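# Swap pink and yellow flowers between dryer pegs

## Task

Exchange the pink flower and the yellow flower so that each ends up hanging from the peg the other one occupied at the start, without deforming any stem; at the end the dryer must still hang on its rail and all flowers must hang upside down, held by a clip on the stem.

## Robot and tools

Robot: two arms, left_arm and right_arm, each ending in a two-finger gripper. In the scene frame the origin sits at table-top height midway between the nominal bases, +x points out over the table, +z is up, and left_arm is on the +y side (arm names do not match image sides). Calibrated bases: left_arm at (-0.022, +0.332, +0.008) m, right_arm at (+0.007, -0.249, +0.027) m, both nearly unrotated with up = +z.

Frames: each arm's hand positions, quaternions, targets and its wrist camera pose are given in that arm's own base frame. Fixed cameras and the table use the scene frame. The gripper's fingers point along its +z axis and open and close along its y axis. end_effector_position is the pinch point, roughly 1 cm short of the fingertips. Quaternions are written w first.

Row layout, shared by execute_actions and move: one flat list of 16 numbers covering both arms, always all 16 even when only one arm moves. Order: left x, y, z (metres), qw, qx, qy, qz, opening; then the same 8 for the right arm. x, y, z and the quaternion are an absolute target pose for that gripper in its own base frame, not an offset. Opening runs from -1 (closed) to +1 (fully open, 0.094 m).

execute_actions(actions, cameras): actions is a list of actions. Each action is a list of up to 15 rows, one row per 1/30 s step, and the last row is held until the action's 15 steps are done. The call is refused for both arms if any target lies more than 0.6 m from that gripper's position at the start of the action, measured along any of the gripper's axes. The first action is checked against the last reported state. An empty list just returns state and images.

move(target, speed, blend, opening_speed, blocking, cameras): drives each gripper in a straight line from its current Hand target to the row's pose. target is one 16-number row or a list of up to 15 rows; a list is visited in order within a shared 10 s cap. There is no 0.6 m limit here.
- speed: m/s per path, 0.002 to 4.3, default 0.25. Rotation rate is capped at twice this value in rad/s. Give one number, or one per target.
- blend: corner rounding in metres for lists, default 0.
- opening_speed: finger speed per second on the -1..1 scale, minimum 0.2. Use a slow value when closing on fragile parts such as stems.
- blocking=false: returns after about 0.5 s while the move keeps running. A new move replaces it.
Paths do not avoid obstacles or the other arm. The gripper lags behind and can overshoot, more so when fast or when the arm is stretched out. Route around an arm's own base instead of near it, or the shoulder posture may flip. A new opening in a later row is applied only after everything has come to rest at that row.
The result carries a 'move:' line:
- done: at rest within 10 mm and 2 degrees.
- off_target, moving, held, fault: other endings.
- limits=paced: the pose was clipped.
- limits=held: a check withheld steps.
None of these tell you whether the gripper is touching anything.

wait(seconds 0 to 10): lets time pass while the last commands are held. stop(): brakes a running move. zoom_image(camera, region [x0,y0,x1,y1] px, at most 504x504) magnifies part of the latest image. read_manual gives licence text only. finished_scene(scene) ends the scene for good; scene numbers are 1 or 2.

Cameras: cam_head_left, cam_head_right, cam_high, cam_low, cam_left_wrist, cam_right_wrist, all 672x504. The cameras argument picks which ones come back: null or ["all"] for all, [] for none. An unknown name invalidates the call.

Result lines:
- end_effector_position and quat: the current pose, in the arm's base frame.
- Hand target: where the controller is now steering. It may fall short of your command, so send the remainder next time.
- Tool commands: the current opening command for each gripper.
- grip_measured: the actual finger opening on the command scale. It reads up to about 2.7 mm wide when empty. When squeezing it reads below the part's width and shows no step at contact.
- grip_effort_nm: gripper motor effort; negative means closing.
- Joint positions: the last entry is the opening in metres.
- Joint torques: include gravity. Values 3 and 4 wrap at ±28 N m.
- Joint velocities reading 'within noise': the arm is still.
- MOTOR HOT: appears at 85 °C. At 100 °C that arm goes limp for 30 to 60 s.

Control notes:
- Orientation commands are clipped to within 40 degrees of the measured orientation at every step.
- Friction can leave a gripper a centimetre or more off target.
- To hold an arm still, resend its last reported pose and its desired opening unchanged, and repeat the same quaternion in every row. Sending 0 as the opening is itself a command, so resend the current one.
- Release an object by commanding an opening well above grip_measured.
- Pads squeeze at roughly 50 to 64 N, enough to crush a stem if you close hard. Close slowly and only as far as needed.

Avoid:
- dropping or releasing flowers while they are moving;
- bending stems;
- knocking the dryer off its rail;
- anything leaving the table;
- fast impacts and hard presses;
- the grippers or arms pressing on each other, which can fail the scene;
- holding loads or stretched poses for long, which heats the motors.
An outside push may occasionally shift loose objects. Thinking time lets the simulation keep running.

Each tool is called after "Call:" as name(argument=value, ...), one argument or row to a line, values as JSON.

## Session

Call:
execute_actions(
  actions=[],
)

Call:
zoom_image(
  camera="cam_head_left",
  region=[150, 0, 450, 200],
)

Call:
zoom_image(
  camera="cam_head_right",
  region=[150, 0, 450, 200],
)

Scene clock: 0.00 s.
left_arm: end_effector_position=(+0.1502, +0.1552, +0.1226) grip_measured=+1.000 grip_effort_nm=n/a end_effector_quat_wxyz=(+0.410, -0.011, +0.908, -0.082) | right_arm: end_effector_position=(+0.4649, -0.2515, +0.3685) grip_measured=+1.000 grip_effort_nm=n/a end_effector_quat_wxyz=(+0.321, +0.128, +0.922, -0.178)
Joint positions: left_arm=[1.451 0.901 0.465 -1.211 0.86 1.461 0.094] | right_arm=[-0.453 1.291 1.385 -0.923 0.13 -0.227 0.094]
Joint velocities: within noise
Joint torques (N m): no reading
Heat: left arm: hottest elbow 39 °C; right arm: hottest elbow 32 °C.
Hand target: left_arm +0.1513, +0.1642, +0.1316; +0.411, -0.006, +0.909, -0.069 | right_arm +0.4691, -0.2536, +0.3820; +0.332, +0.128, +0.917, -0.181
Tool commands: left_gripper/opening=+1.0 right_gripper/opening=+1.0
camera_calibration:
cam_left_wrist: T_world_to_cam=[[-0.0514205, -0.98821, 0.144214, 0.143308], [-0.915929, -0.0108882, -0.401192, 0.227137], [0.398032, -0.152719, -0.90457, 0.165314], [0, 0, 0, 1]] pos_world=[0.14961, 0.169338, 0.219996]
cam_right_wrist: T_world_to_cam=[[-0.34017, -0.907449, 0.246619, -0.162038], [-0.922969, 0.271982, -0.272312, 0.639034], [0.180034, -0.320254, -0.930067, 0.265377], [0, 0, 0, 1]] pos_world=[0.486911, -0.235859, 0.460797]

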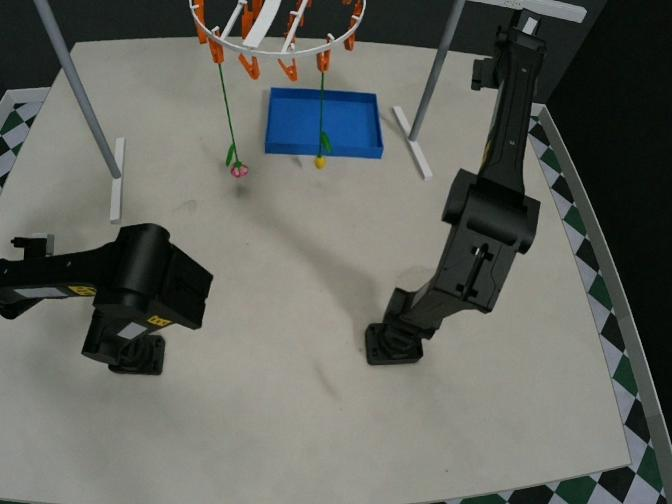

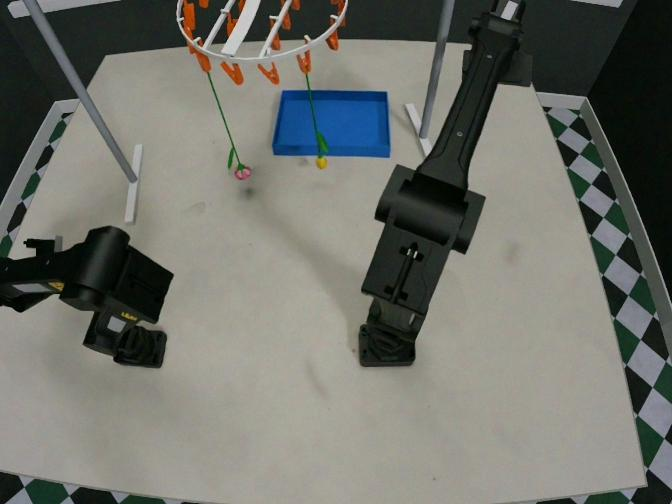

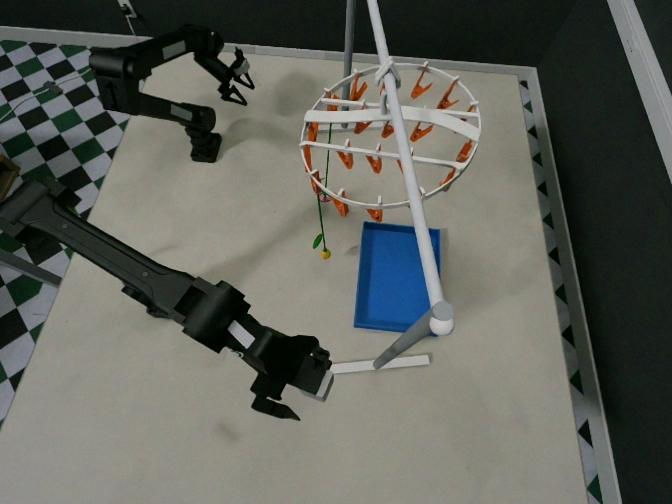

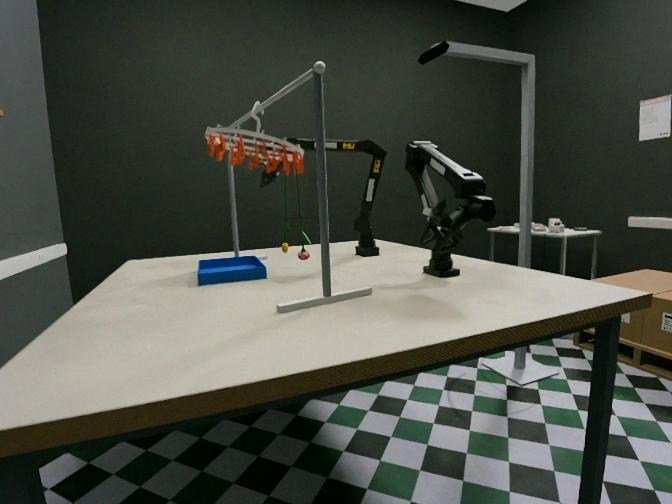

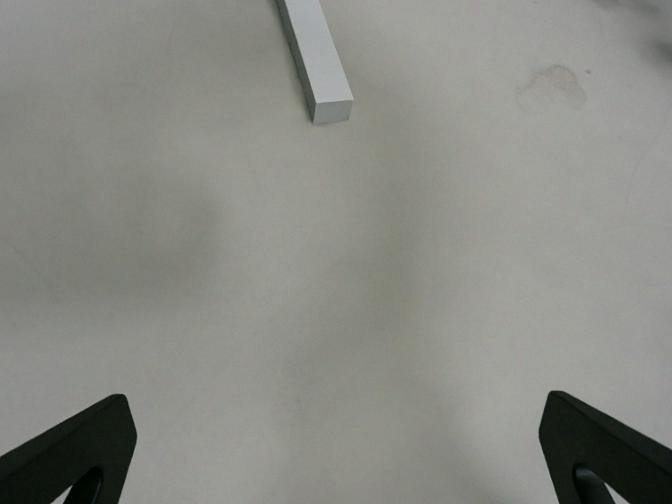

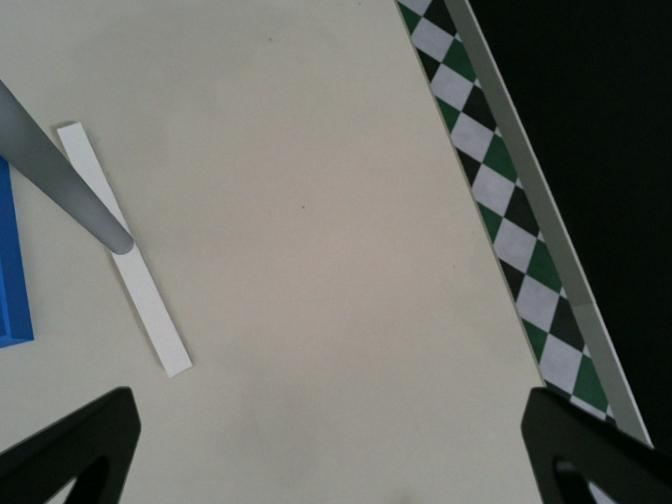

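Scaled by 1.680 from the camera's 672x504 image, which has a finer 960x720 frame.

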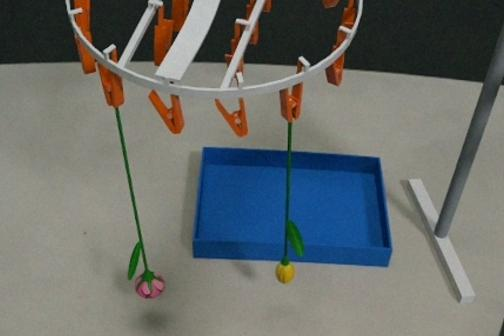

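Scaled by 1.680 from the camera's 672x504 image, which has a finer 960x720 frame.

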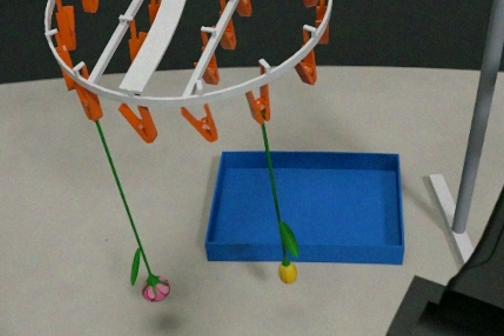

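Call:
execute_actions(
  actions=[],
  cameras=["cam_head_left", "cam_high"],
)

Scene clock: 18.80 s.
left_arm: end_effector_position=(+0.1502, +0.1552, +0.1226) grip_measured=+1.000 grip_effort_nm=-0.037 end_effector_quat_wxyz=(+0.410, -0.011, +0.908, -0.082) | right_arm: end_effector_position=(+0.4649, -0.2515, +0.3685) grip_measured=+1.000 grip_effort_nm=-0.007 end_effector_quat_wxyz=(+0.321, +0.128, +0.922, -0.178)
Joint positions: left_arm=[1.451 0.901 0.465 -1.211 0.86 1.461 0.094] | right_arm=[-0.453 1.291 1.385 -0.923 0.13 -0.227 0.094]
Joint velocities: within noise
Joint torques (N m): left_arm=[2.61 -1.61 8.79 0.27 0.54 0.07] | right_arm=[0.56 -10.99 10.91 1.69 0.06 0.05]
Heat: left arm: hottest elbow 44 °C; right arm: hottest elbow 38 °C.
Hand target: left_arm +0.1513, +0.1642, +0.1316; +0.411, -0.006, +0.909, -0.069 | right_arm +0.4691, -0.2536, +0.3820; +0.332, +0.128, +0.917, -0.181
Tool commands: left_gripper/opening=+1.0 right_gripper/opening=+1.0
Images, in order (width x height): cam_head_left 672x504, cam_high 672x504.

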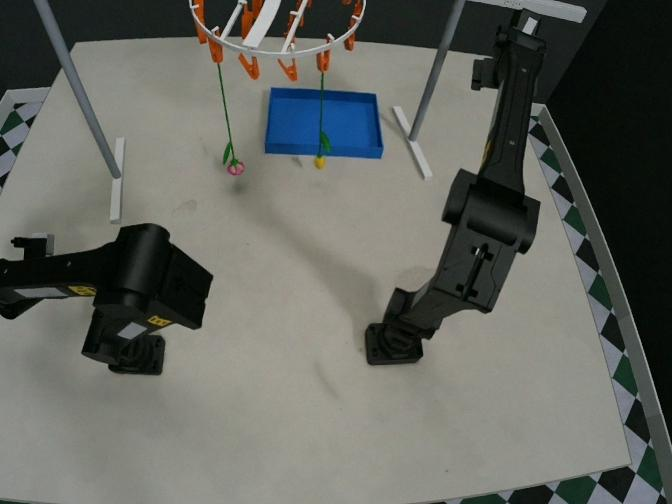

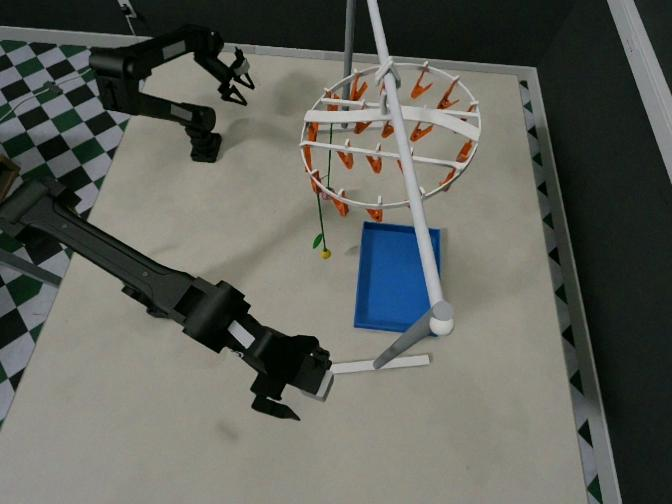

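Call:
move(
  target=[
    [0.24,0.08,0.2,0.410,-0.011,0.908,-0.082,1,0.38,-0.12,0.38,0.62,-0.1,0.74,0.22,1],
    [0.28,-0.05,0.25,0.643,0,0.766,0,0.1,0.31,-0.02,0.40,0.8001,-0.1913,0.4619,0.3314,0.1],
    [0.27,-0.14,0.33,0.7698,0.1473,0.5907,-0.1919,0.1,0.31,-0.02,0.40,0.8001,-0.1913,0.4619,0.3314,0.1],
  ],
  speed=0.2,
  cameras=["cam_left_wrist","cam_right_wrist","cam_head_left"],
)

Scene clock: 32.07 s.
left_arm: end_effector_position=(+0.2708, -0.1360, +0.3274) grip_measured=+0.102 grip_effort_nm=-0.120 end_effector_quat_wxyz=(+0.767, +0.142, +0.597, -0.189) | right_arm: end_effector_position=(+0.3119, -0.0232, +0.4032) grip_measured=+0.101 grip_effort_nm=-0.071 end_effector_quat_wxyz=(+0.798, -0.163, +0.501, +0.293)
Joint positions: left_arm=[-0.451 0.334 0.197 0.387 0.023 -0.015 0.052] | right_arm=[-0.554 0.982 0.377 1.569 -1 0.919 0.052]
Joint velocities: within noise
Joint torques (N m): left_arm=[1.73 2.49 9.01 2.86 0.14 0.15] | right_arm=[1.44 -1.55 6.23 1.21 0.53 0.18]
Heat: left arm: hottest elbow 46 °C; right arm: hottest elbow 39 °C.
Hand target: left_arm +0.2699, -0.1399, +0.3299; +0.770, +0.147, +0.591, -0.192 | right_arm +0.3102, -0.0193, +0.4005; +0.795, -0.162, +0.501, +0.302
Off the commanded pose: left_arm 0.005 m, 1 deg | right_arm 0.005 m, 7 deg.
joint sent to its limit (right arm) — joint 4 (wrist pitch), upper limit. The joint targets are off in orientation, not in position.
move: off_target (right_arm); target 2's new opening was sent with right_arm's hand 0.005 m and 7 deg from that target
camera_calibration:
cam_left_wrist: T_world_to_cam=[[-0.451066, -0.892484, -0.00341563, 0.00178391], [-0.162308, 0.0857935, -0.983003, 0.416144], [0.877608, -0.442845, -0.183556, -0.1474], [0, 0, 0, 1]] pos_world=[0.197708, -0.0993856, 0.382021]
cam_right_wrist: T_world_to_cam=[[0.632034, -0.774615, -0.0224795, -0.207194], [0.0103645, 0.037455, -0.999245, 0.441663], [0.774872, 0.631323, 0.0317013, -0.152865], [0, 0, 0, 1]] pos_world=[0.244827, -0.0805304, 0.441517]
Images, in order (width x height): cam_head_left 672x504, cam_left_wrist 672x504, cam_right_wrist 672x504.

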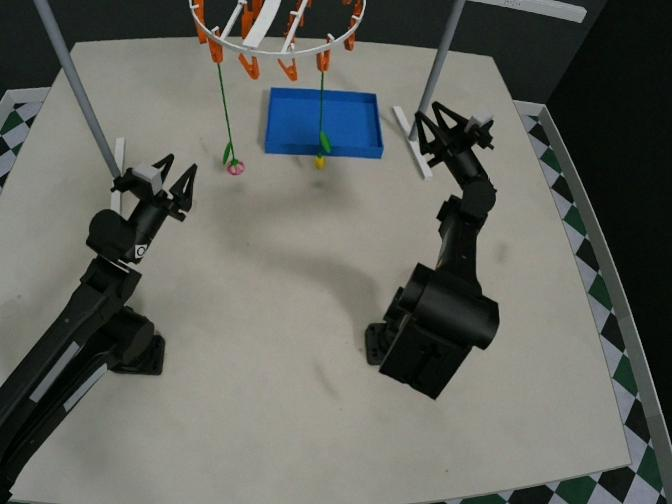

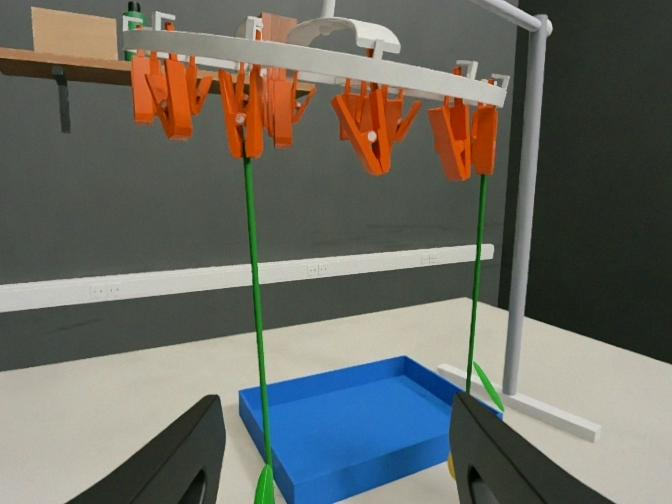

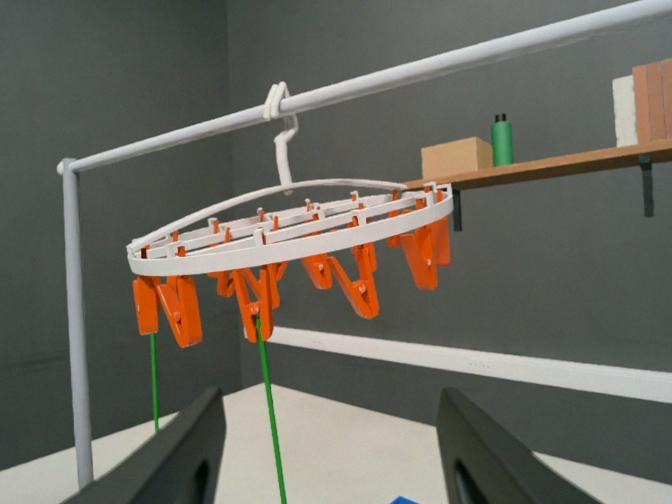

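Call:
zoom_image(
  camera="cam_left_wrist",
  region=[120, 0, 300, 180],
)

Call:
zoom_image(
  camera="cam_right_wrist",
  region=[120, 220, 320, 370],
)

Call:
zoom_image(
  camera="cam_left_wrist",
  region=[370, 40, 550, 220],
)

Scaled by 2.800 from the camera's 672x504 image, which has a finer 960x720 frame.

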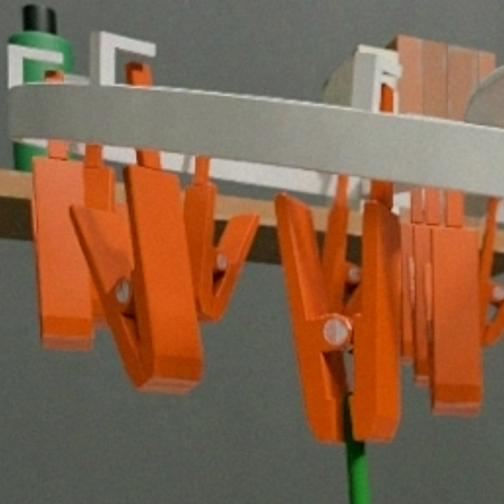

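Scaled by 2.520 from the camera's 672x504 image, which has a finer 960x720 frame.

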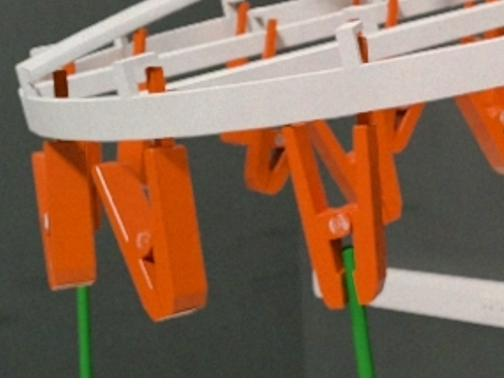

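Scaled by 2.800 from the camera's 672x504 image, which has a finer 960x720 frame.

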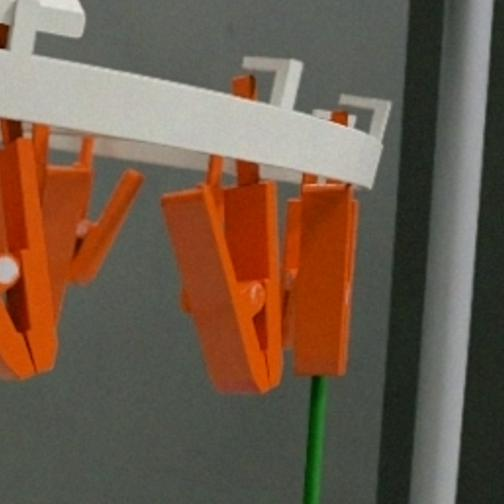

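Call:
move(
  target=[0.27,-0.23,0.33,0.7698,0.1473,0.5907,-0.1919,0.1,0.37,-0.06,0.40,0.8001,-0.1913,0.4619,0.3314,0.1],
  speed=0.12,
  cameras=["cam_left_wrist","cam_right_wrist"],
)

Scene clock: 58.43 s.
left_arm: end_effector_position=(+0.2659, -0.2199, +0.2937) grip_measured=+0.102 grip_effort_nm=-0.125 end_effector_quat_wxyz=(+0.752, +0.159, +0.615, -0.179) | right_arm: end_effector_position=(+0.3643, -0.0540, +0.3833) grip_measured=+0.101 grip_effort_nm=-0.071 end_effector_quat_wxyz=(+0.777, -0.137, +0.530, +0.311)
Joint positions: left_arm=[-0.877 0.691 0.203 0.699 -0.383 0.098 0.052] | right_arm=[-0.554 1.181 0.473 1.57 -1.016 0.91 0.052]
Joint velocities: within noise
Joint torques (N m): left_arm=[1.73 0.32 12.23 2.85 -0.02 0.21] | right_arm=[0.03 -4.07 9.95 1.33 0.33 -0.11]
Heat: left arm: hottest elbow 51 °C; right arm: hottest elbow 38 °C.
Hand target: left_arm +0.2682, -0.2281, +0.3294; +0.770, +0.147, +0.591, -0.192 | right_arm +0.3695, -0.0593, +0.4000; +0.788, -0.156, +0.518, +0.294
Off the commanded pose: left_arm 0.038 m, 4 deg | right_arm 0.019 m, 11 deg.
joint sent to its limit (right arm) — joint 4 (wrist pitch), upper limit. The joint targets are off in orientation, not in position.
move: off_target (left_arm, right_arm)
camera_calibration:
cam_left_wrist: T_world_to_cam=[[-0.457159, -0.888867, -0.0303599, -0.0650802], [-0.196993, 0.134487, -0.971137, 0.405885], [0.867294, -0.437983, -0.236583, -0.166941], [0, 0, 0, 1]] pos_world=[0.194992, -0.185551, 0.352699]
cam_right_wrist: T_world_to_cam=[[0.630875, -0.768472, -0.106994, -0.231415], [-0.0782968, 0.0741397, -0.994169, 0.454875], [0.771924, 0.635574, -0.013396, -0.154864], [0, 0, 0, 1]] pos_world=[0.301152, -0.113132, 0.425388]
Images, in order (width x height): cam_left_wrist 672x504, cam_right_wrist 672x504.

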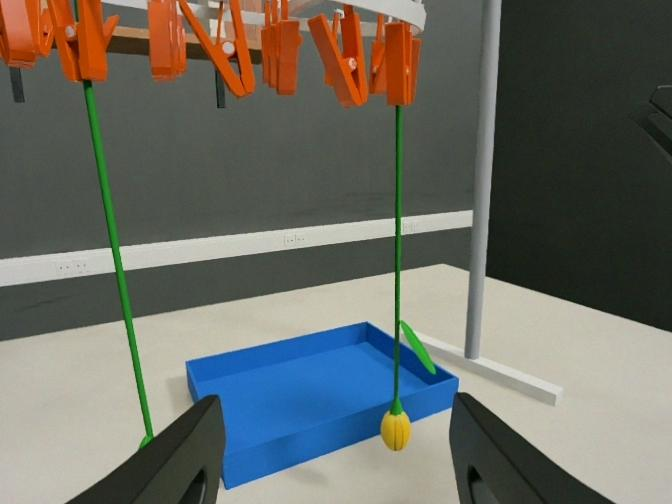

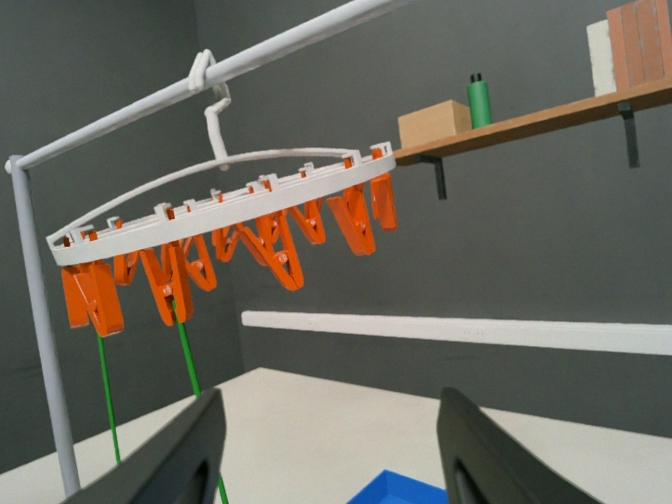

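Call:
move(
  target=[
    [0.34,-0.26,0.29,0.8177,0.1749,0.444,-0.3221,0.0,0.38,0.092,0.44,0.8001,-0.1913,0.4619,0.3314,0.1],
    [0.37,-0.285,0.285,0.8177,0.1749,0.444,-0.3221,0.0,0.409,0.121,0.441,0.8001,-0.1913,0.4619,0.3314,0.1],
  ],
  speed=0.12,
  cameras=["cam_left_wrist","cam_right_wrist","cam_head_left"],
)

Scene clock: 85.03 s.
left_arm: end_effector_position=(+0.3617, -0.2812, +0.2721) grip_measured=+0.002 grip_effort_nm=-0.125 end_effector_quat_wxyz=(+0.784, +0.197, +0.503, -0.306) | right_arm: end_effector_position=(+0.4016, +0.1164, +0.4183) grip_measured=+0.101 grip_effort_nm=-0.081 end_effector_quat_wxyz=(+0.790, -0.180, +0.479, +0.337)
Joint positions: left_arm=[-0.615 1.511 0.396 1.546 0.119 -0.053 0.047] | right_arm=[0.042 1.099 0.531 1.191 -0.62 0.44 0.052]
Joint velocities: within noise
Joint torques (N m): left_arm=[2.84 -5.95 7.04 2.61 -0.03 -0.06] | right_arm=[1.49 -4.13 11.44 1.1 0.31 -0.11]
Heat: left arm: hottest elbow 59 °C; right arm: hottest elbow 39 °C.
Hand target: left_arm +0.3695, -0.2848, +0.2855; +0.794, +0.189, +0.486, -0.311 | right_arm +0.4076, +0.1206, +0.4405; +0.800, -0.191, +0.462, +0.332
Off the commanded pose: left_arm 0.016 m, 8 deg | right_arm 0.024 m, 3 deg.
joint sent to its limit (left arm) — joint 4 (wrist pitch), upper limit. The joint targets are off in orientation, not in position.
move: off_target (left_arm, right_arm)
camera_calibration:
cam_left_wrist: T_world_to_cam=[[-0.670847, -0.741506, -0.0115527, 0.0372015], [0.00377289, 0.0121654, -0.999919, 0.31284], [0.741586, -0.670836, -0.00536353, -0.364893], [0, 0, 0, 1]] pos_world=[0.294376, -0.221004, 0.311287]
cam_right_wrist: T_world_to_cam=[[0.706638, -0.707007, -0.0283486, -0.190696], [0.0277506, 0.0677252, -0.997318, 0.439287], [0.707031, 0.703956, 0.067477, -0.307206], [0, 0, 0, 1]] pos_world=[0.339767, 0.0516849, 0.453432]
Images, in order (width x height): cam_head_left 672x504, cam_left_wrist 672x504, cam_right_wrist 672x504.

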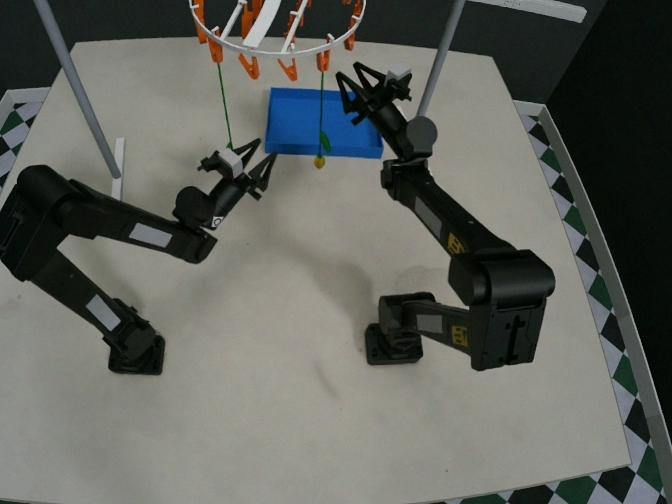

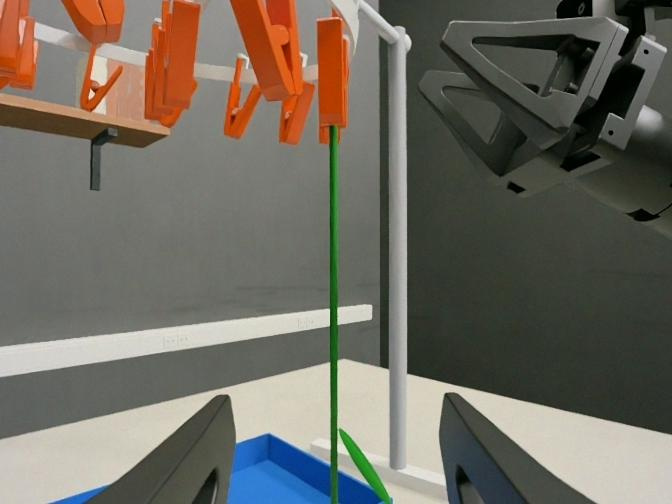

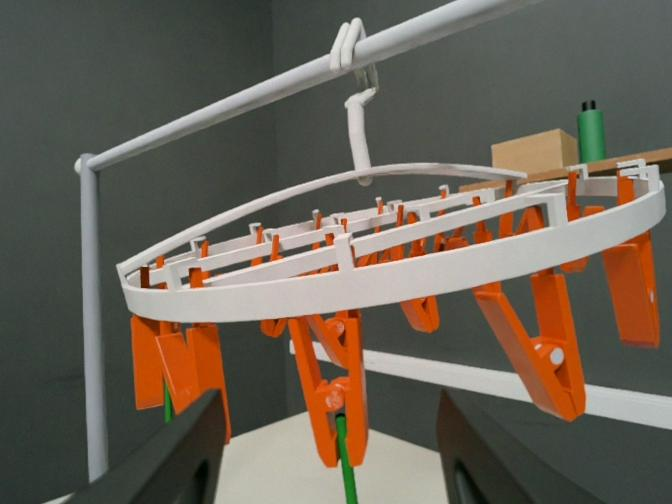

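Call:
move(
  target=[
    [0.455,-0.366,0.325,0.8177,0.1749,0.444,-0.3221,-0.0,0.4515,0.1675,0.440,0.8001,-0.1913,0.4619,0.3314,0.1],
  ],
  speed=0.06,
  cameras=["cam_left_wrist","cam_right_wrist","cam_low"],
)

Scene clock: 96.77 s.
left_arm: end_effector_position=(+0.4487, -0.3533, +0.3166) grip_measured=+0.002 grip_effort_nm=-0.125 end_effector_quat_wxyz=(+0.815, +0.176, +0.452, -0.317) | right_arm: end_effector_position=(+0.4429, +0.1612, +0.4194) grip_measured=+0.101 grip_effort_nm=-0.071 end_effector_quat_wxyz=(+0.791, -0.183, +0.478, +0.336)
Joint positions: left_arm=[-0.641 1.705 0.758 1.508 0.085 -0.054 0.047] | right_arm=[0.169 1.231 0.639 1.172 -0.518 0.351 0.052]
Joint velocities: within noise
Joint torques (N m): left_arm=[1.67 -9.58 8.46 1.24 -0.1 0.06] | right_arm=[1.26 -6.18 11.43 1.14 0.28 -0.12]
Heat: left arm: hottest elbow 55 °C; right arm: hottest elbow 42 °C.
Hand target: left_arm +0.4543, -0.3655, +0.3250; +0.818, +0.175, +0.444, -0.322 | right_arm +0.4502, +0.1671, +0.4396; +0.800, -0.191, +0.462, +0.332
Off the commanded pose: left_arm 0.016 m, 1 deg | right_arm 0.023 m, 2 deg.
move: off_target (left_arm, right_arm)
camera_calibration:
cam_left_wrist: T_world_to_cam=[[-0.66656, -0.745405, -0.00832806, 0.0383274], [0.0972699, -0.075894, -0.99236, 0.282423], [0.739078, -0.662277, 0.123093, -0.514132], [0, 0, 0, 1]] pos_world=[0.37806, -0.290495, 0.343871]
cam_right_wrist: T_world_to_cam=[[0.706818, -0.707053, -0.0220355, -0.190895], [0.032487, 0.063562, -0.997449, 0.434859], [0.706649, 0.704299, 0.0678967, -0.368167], [0, 0, 0, 1]] pos_world=[0.380965, 0.0966864, 0.45454]
Images, in order (width x height): cam_low 672x504, cam_left_wrist 672x504, cam_right_wrist 672x504.

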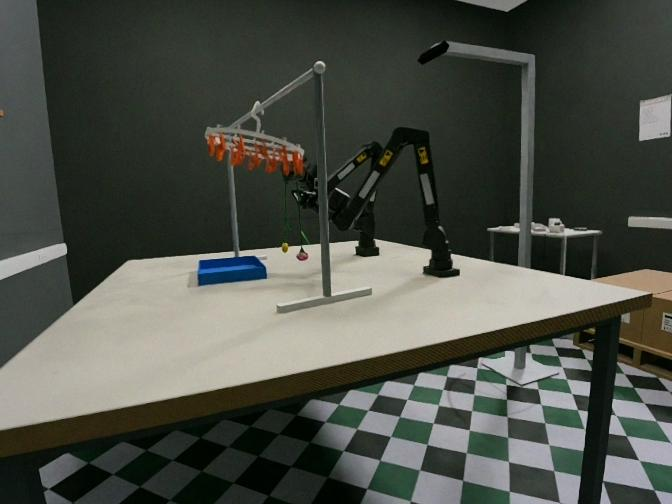

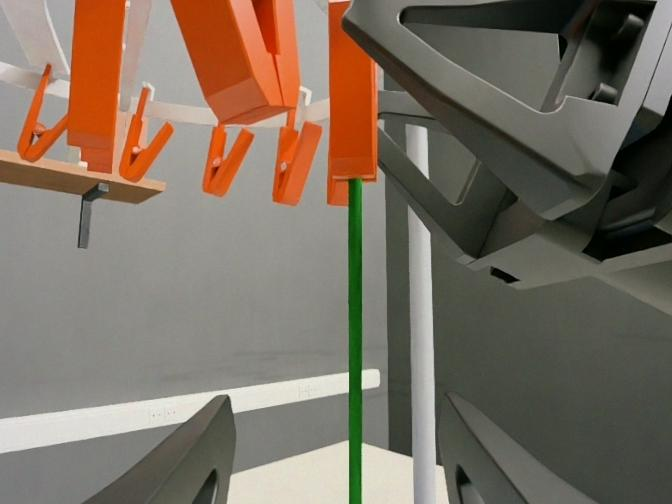

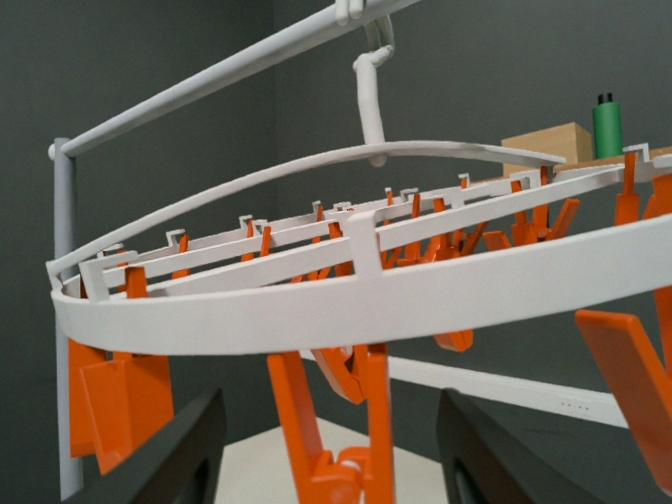

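Call:
move(
  target=[
    [0.477,-0.391,0.308,0.8177,0.1749,0.444,-0.3221,-0.0,0.457,0.169,0.443,0.8001,-0.1913,0.4619,0.3314,0.1],
  ],
  speed=0.04,
  cameras=["cam_left_wrist","cam_right_wrist"],
)

Scene clock: 108.10 s.
left_arm: end_effector_position=(+0.4724, -0.3791, +0.2976) grip_measured=+0.002 grip_effort_nm=-0.125 end_effector_quat_wxyz=(+0.811, +0.175, +0.458, -0.319) | right_arm: end_effector_position=(+0.4482, +0.1627, +0.4228) grip_measured=+0.101 grip_effort_nm=-0.071 end_effector_quat_wxyz=(+0.791, -0.183, +0.478, +0.336)
Joint positions: left_arm=[-0.655 1.807 0.848 1.508 0.073 -0.054 0.047] | right_arm=[0.17 1.241 0.657 1.164 -0.517 0.349 0.052]
Joint velocities: within noise
Joint torques (N m): left_arm=[1.67 -10.93 8.29 1.68 -0.08 0.15] | right_arm=[1.32 -6.53 11.48 1.18 0.27 -0.13]
Heat: left arm: hottest elbow 55 °C; right arm: hottest elbow 45 °C.
Hand target: left_arm +0.4762, -0.3905, +0.3079; +0.818, +0.175, +0.444, -0.322 | right_arm +0.4556, +0.1686, +0.4426; +0.800, -0.191, +0.462, +0.332
Off the commanded pose: left_arm 0.016 m, 2 deg | right_arm 0.023 m, 2 deg.
move: off_target (left_arm, right_arm)
camera_calibration:
cam_left_wrist: T_world_to_cam=[[-0.669599, -0.742722, -0.00111278, 0.0350114], [0.0835869, -0.0738686, -0.993759, 0.266982], [0.738005, -0.665513, 0.111544, -0.543656], [0, 0, 0, 1]] pos_world=[0.402348, -0.316085, 0.325997]
cam_right_wrist: T_world_to_cam=[[0.706695, -0.707207, -0.0209854, -0.193926], [0.0337228, 0.0632956, -0.997425, 0.437432], [0.706714, 0.704168, 0.0685797, -0.373376], [0, 0, 0, 1]] pos_world=[0.386165, 0.0980863, 0.457842]
Images, in order (width x height): cam_left_wrist 672x504, cam_right_wrist 672x504.

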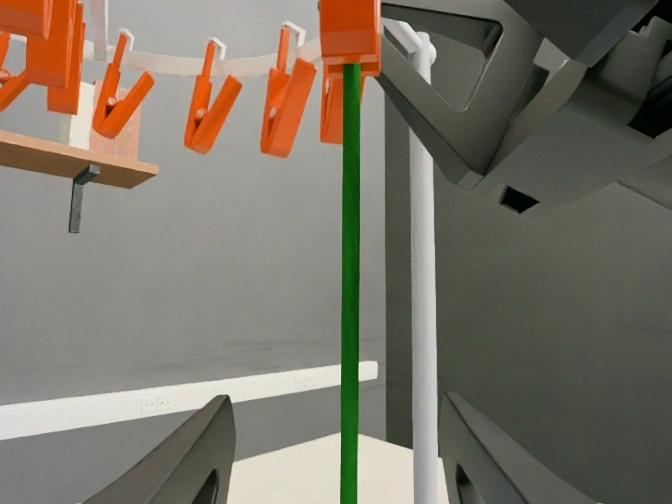

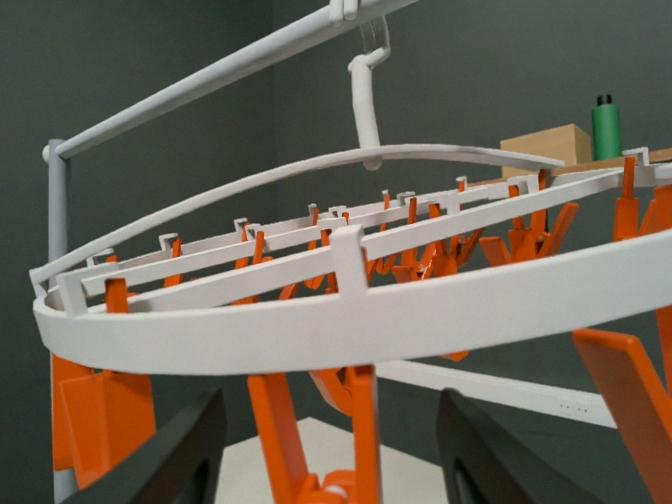

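Call:
move(
  target=[
    [0.482,-0.402,0.309,0.8177,0.1749,0.444,-0.3221,-0.2,0.457,0.169,0.443,0.8001,-0.1913,0.4619,0.3314,0.1],
  ],
  speed=0.04,
  opening_speed=0.3,
  cameras=["cam_left_wrist"],
)

Scene clock: 111.97 s.
left_arm: end_effector_position=(+0.4764, -0.3890, +0.3015) grip_measured=-0.197 grip_effort_nm=-0.129 end_effector_quat_wxyz=(+0.814, +0.173, +0.453, -0.321) | right_arm: end_effector_position=(+0.4484, +0.1627, +0.4227) grip_measured=+0.101 grip_effort_nm=-0.076 end_effector_quat_wxyz=(+0.791, -0.183, +0.478, +0.336)
Joint positions: left_arm=[-0.666 1.823 0.88 1.502 0.064 -0.05 0.038] | right_arm=[0.17 1.241 0.658 1.163 -0.517 0.349 0.052]
Joint velocities: within noise
Joint torques (N m): left_arm=[1.73 -11.22 8.54 1.2 -0.08 0.17] | right_arm=[1.38 -6.48 11.45 1.22 0.27 -0.11]
Heat: left arm: hottest elbow 55 °C; right arm: hottest elbow 46 °C.
Hand target: left_arm +0.4813, -0.4014, +0.3089; +0.818, +0.175, +0.444, -0.322 | right_arm +0.4556, +0.1686, +0.4427; +0.800, -0.191, +0.462, +0.332
Off the commanded pose: left_arm 0.016 m, 1 deg | right_arm 0.023 m, 2 deg.
move: off_target (left_arm, right_arm)
camera_calibration:
cam_left_wrist: T_world_to_cam=[[-0.67049, -0.741918, -0.000520796, 0.0308595], [0.0917955, -0.0822613, -0.992374, 0.262096], [0.736218, -0.665425, 0.12326, -0.556256], [0, 0, 0, 1]] pos_world=[0.406157, -0.325691, 0.328678]
Images, in order (width x height): cam_left_wrist 672x504.

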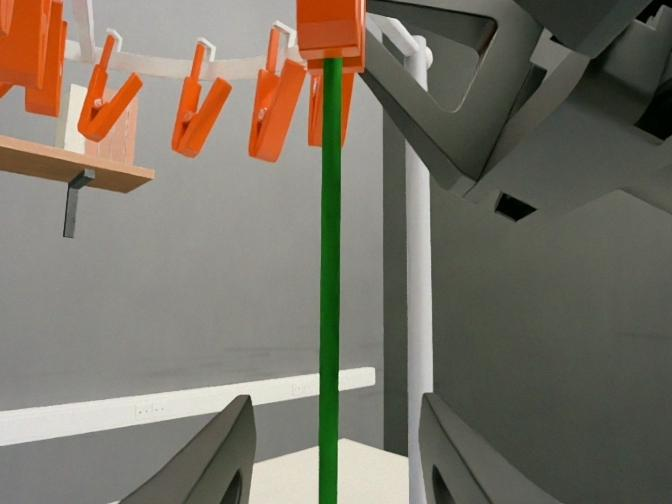

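Call:
move(
  target=[
    [0.484,-0.399,0.309,0.8177,0.1749,0.444,-0.3221,-0.5,0.457,0.169,0.443,0.8001,-0.1913,0.4619,0.3314,0.1],
    [0.484,-0.399,0.309,0.8177,0.1749,0.444,-0.3221,-1.0,0.457,0.169,0.443,0.8001,-0.1913,0.4619,0.3314,0.1],
  ],
  speed=0.04,
  opening_speed=0.3,
  cameras=["cam_left_wrist"],
)

Call:
move(
  target=[
    [0.484,-0.399,0.309,0.8177,0.1749,0.444,-0.3221,-1.0,0.457,0.169,0.443,0.8001,-0.1913,0.4619,0.3314,-0.75],
  ],
  speed=0.04,
  opening_speed=0.3,
  cameras=["cam_left_wrist","cam_right_wrist"],
)

Scene clock: 121.40 s.
left_arm: end_effector_position=(+0.4764, -0.3892, +0.3017) grip_measured=-0.988 grip_effort_nm=-0.676 end_effector_quat_wxyz=(+0.814, +0.174, +0.453, -0.321) | right_arm: end_effector_position=(+0.4484, +0.1627, +0.4227) grip_measured=+0.101 grip_effort_nm=-0.076 end_effector_quat_wxyz=(+0.791, -0.183, +0.478, +0.336)
Joint positions: left_arm=[-0.666 1.823 0.881 1.501 0.065 -0.049 0.001] | right_arm=[0.17 1.241 0.658 1.163 -0.517 0.349 0.052]
Joint velocities: within noise
Joint torques (N m): left_arm=[2.32 -11.22 8.46 1.25 0.12 0.11] | right_arm=[1.44 -6.36 11.44 1.16 0.25 -0.11]
Heat: left arm: hottest elbow 55 °C; right arm: hottest elbow 46 °C.
Hand target: left_arm +0.4834, -0.3985, +0.3090; +0.818, +0.175, +0.444, -0.322 | right_arm +0.4556, +0.1686, +0.4428; +0.800, -0.191, +0.462, +0.332
Off the commanded pose: left_arm 0.014 m, 1 deg | right_arm 0.023 m, 2 deg.
move: off_target (left_arm, right_arm); target 2's new opening was sent with left_arm's hand 0.014 m and 1 deg from that target
camera_calibration:
cam_left_wrist: T_world_to_cam=[[-0.670648, -0.741774, -0.00160053, 0.0311788], [0.0927877, -0.0817495, -0.992324, 0.262024], [0.73595, -0.665649, 0.123653, -0.556507], [0, 0, 0, 1]] pos_world=[0.406158, -0.32589, 0.328876]
Images, in order (width x height): cam_left_wrist 672x504.

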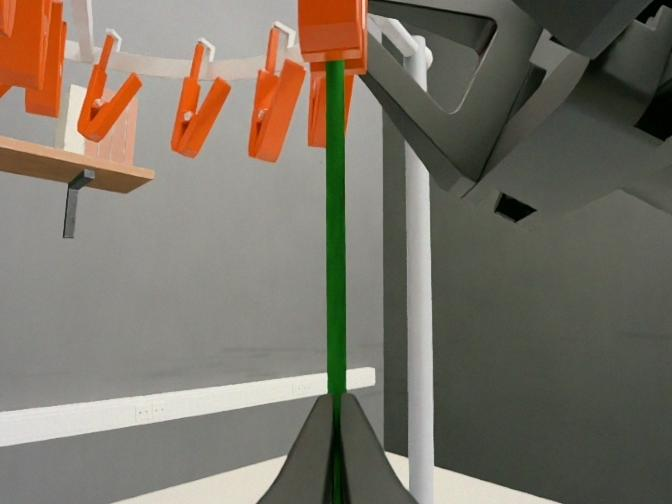

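Scene clock: 124.43 s.
left_arm: end_effector_position=(+0.4764, -0.3892, +0.3017) grip_measured=-0.997 grip_effort_nm=-0.168 end_effector_quat_wxyz=(+0.814, +0.174, +0.453, -0.321) | right_arm: end_effector_position=(+0.4486, +0.1626, +0.4226) grip_measured=-0.573 grip_effort_nm=-1.033 end_effector_quat_wxyz=(+0.792, -0.183, +0.478, +0.334)
Joint positions: left_arm=[-0.666 1.823 0.881 1.501 0.065 -0.049 0] | right_arm=[0.17 1.241 0.658 1.163 -0.516 0.345 0.02]
Joint velocities: within noise
Joint torques (N m): left_arm=[2.32 -11.22 8.43 1.24 0.11 0.11] | right_arm=[1.32 -6.59 11.47 1.2 0.22 -0.07]
Heat: left arm: hottest elbow 55 °C; right arm: hottest elbow 47 °C.
Hand target: left_arm +0.4834, -0.3985, +0.3090; +0.818, +0.175, +0.444, -0.322 | right_arm +0.4556, +0.1686, +0.4427; +0.800, -0.191, +0.462, +0.332
Off the commanded pose: left_arm 0.014 m, 1 deg | right_arm 0.023 m, 2 deg.
move: off_target (left_arm, right_arm)
camera_calibration:
cam_left_wrist: T_world_to_cam=[[-0.670648, -0.741774, -0.00160053, 0.0311788], [0.0927877, -0.0817495, -0.992324, 0.262024], [0.73595, -0.665649, 0.123653, -0.556507], [0, 0, 0, 1]] pos_world=[0.406158, -0.32589, 0.328876]
cam_right_wrist: T_world_to_cam=[[0.704644, -0.709326, -0.0182747, -0.194098], [0.0355762, 0.0610405, -0.997501, 0.43686], [0.708669, 0.702233, 0.0682469, -0.37399], [0, 0, 0, 1]] pos_world=[0.386263, 0.0982833, 0.457745]
Images, in order (width x height): cam_left_wrist 672x504, cam_right_wrist 672x504.

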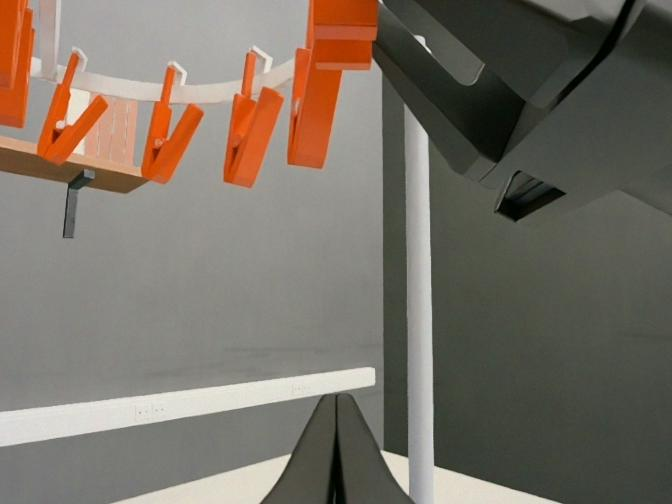

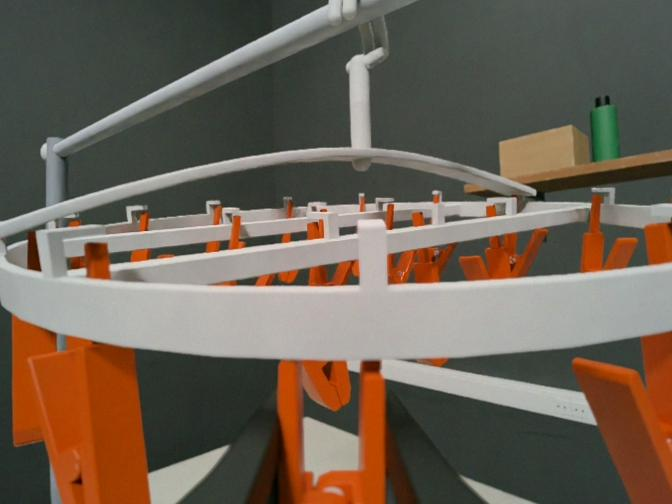

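Call:
wait(
  seconds=0.1,
  cameras=["cam_head_left","cam_head_right","cam_high","cam_low"],
)

Scene clock: 126.23 s.
left_arm: end_effector_position=(+0.4764, -0.3892, +0.3017) grip_measured=-0.997 grip_effort_nm=-0.168 end_effector_quat_wxyz=(+0.814, +0.174, +0.453, -0.321) | right_arm: end_effector_position=(+0.4486, +0.1626, +0.4226) grip_measured=-0.573 grip_effort_nm=-1.033 end_effector_quat_wxyz=(+0.792, -0.183, +0.478, +0.334)
Joint positions: left_arm=[-0.666 1.823 0.881 1.501 0.065 -0.049 0] | right_arm=[0.17 1.241 0.658 1.163 -0.516 0.345 0.02]
Joint velocities: within noise
Joint torques (N m): left_arm=[2.32 -11.28 8.44 1.22 0.11 0.11] | right_arm=[1.49 -6.36 11.43 1.16 0.2 -0.09]
Heat: left arm: hottest elbow 55 °C; right arm: hottest elbow 47 °C.
Hand target: left_arm +0.4834, -0.3985, +0.3090; +0.818, +0.175, +0.444, -0.322 | right_arm +0.4556, +0.1686, +0.4427; +0.800, -0.191, +0.462, +0.332
Tool commands: left_gripper/opening=-1.0 right_gripper/opening=-0.75
Off the commanded pose: left_arm 0.014 m, 1 deg | right_arm 0.023 m, 2 deg.
wait: 0.10 s; at rest from the start
Images, in order (width x height): cam_head_left 672x504, cam_head_right 672x504, cam_high 672x504, cam_low 672x504.

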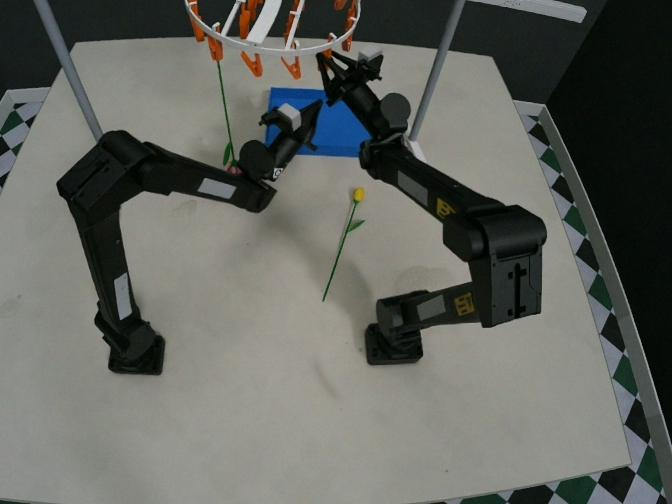

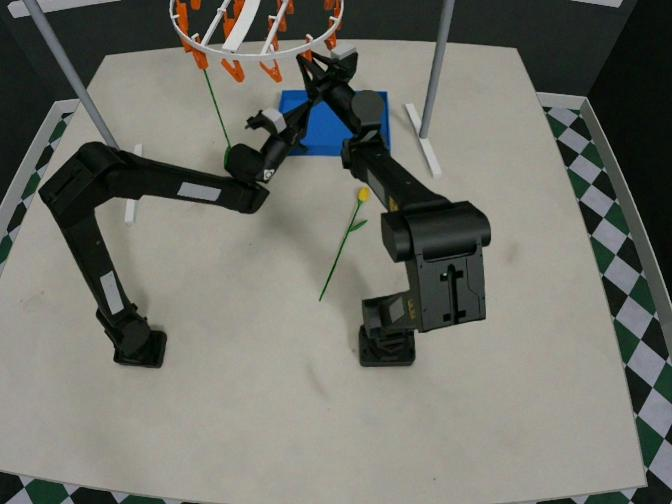

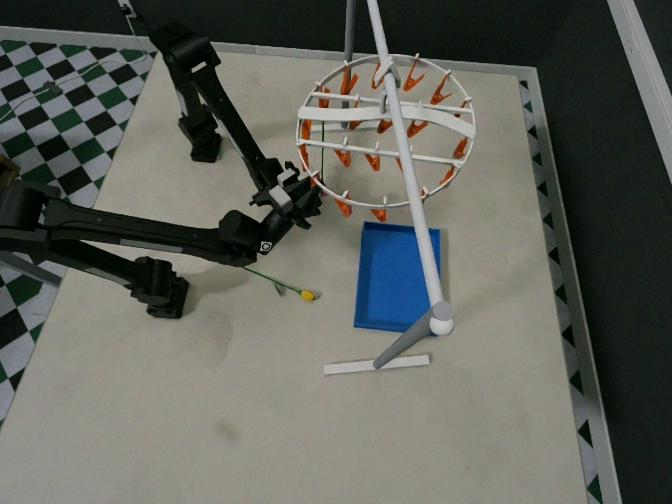

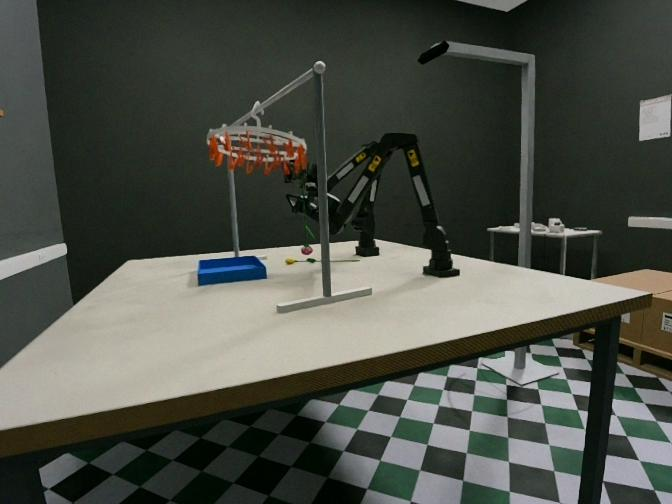

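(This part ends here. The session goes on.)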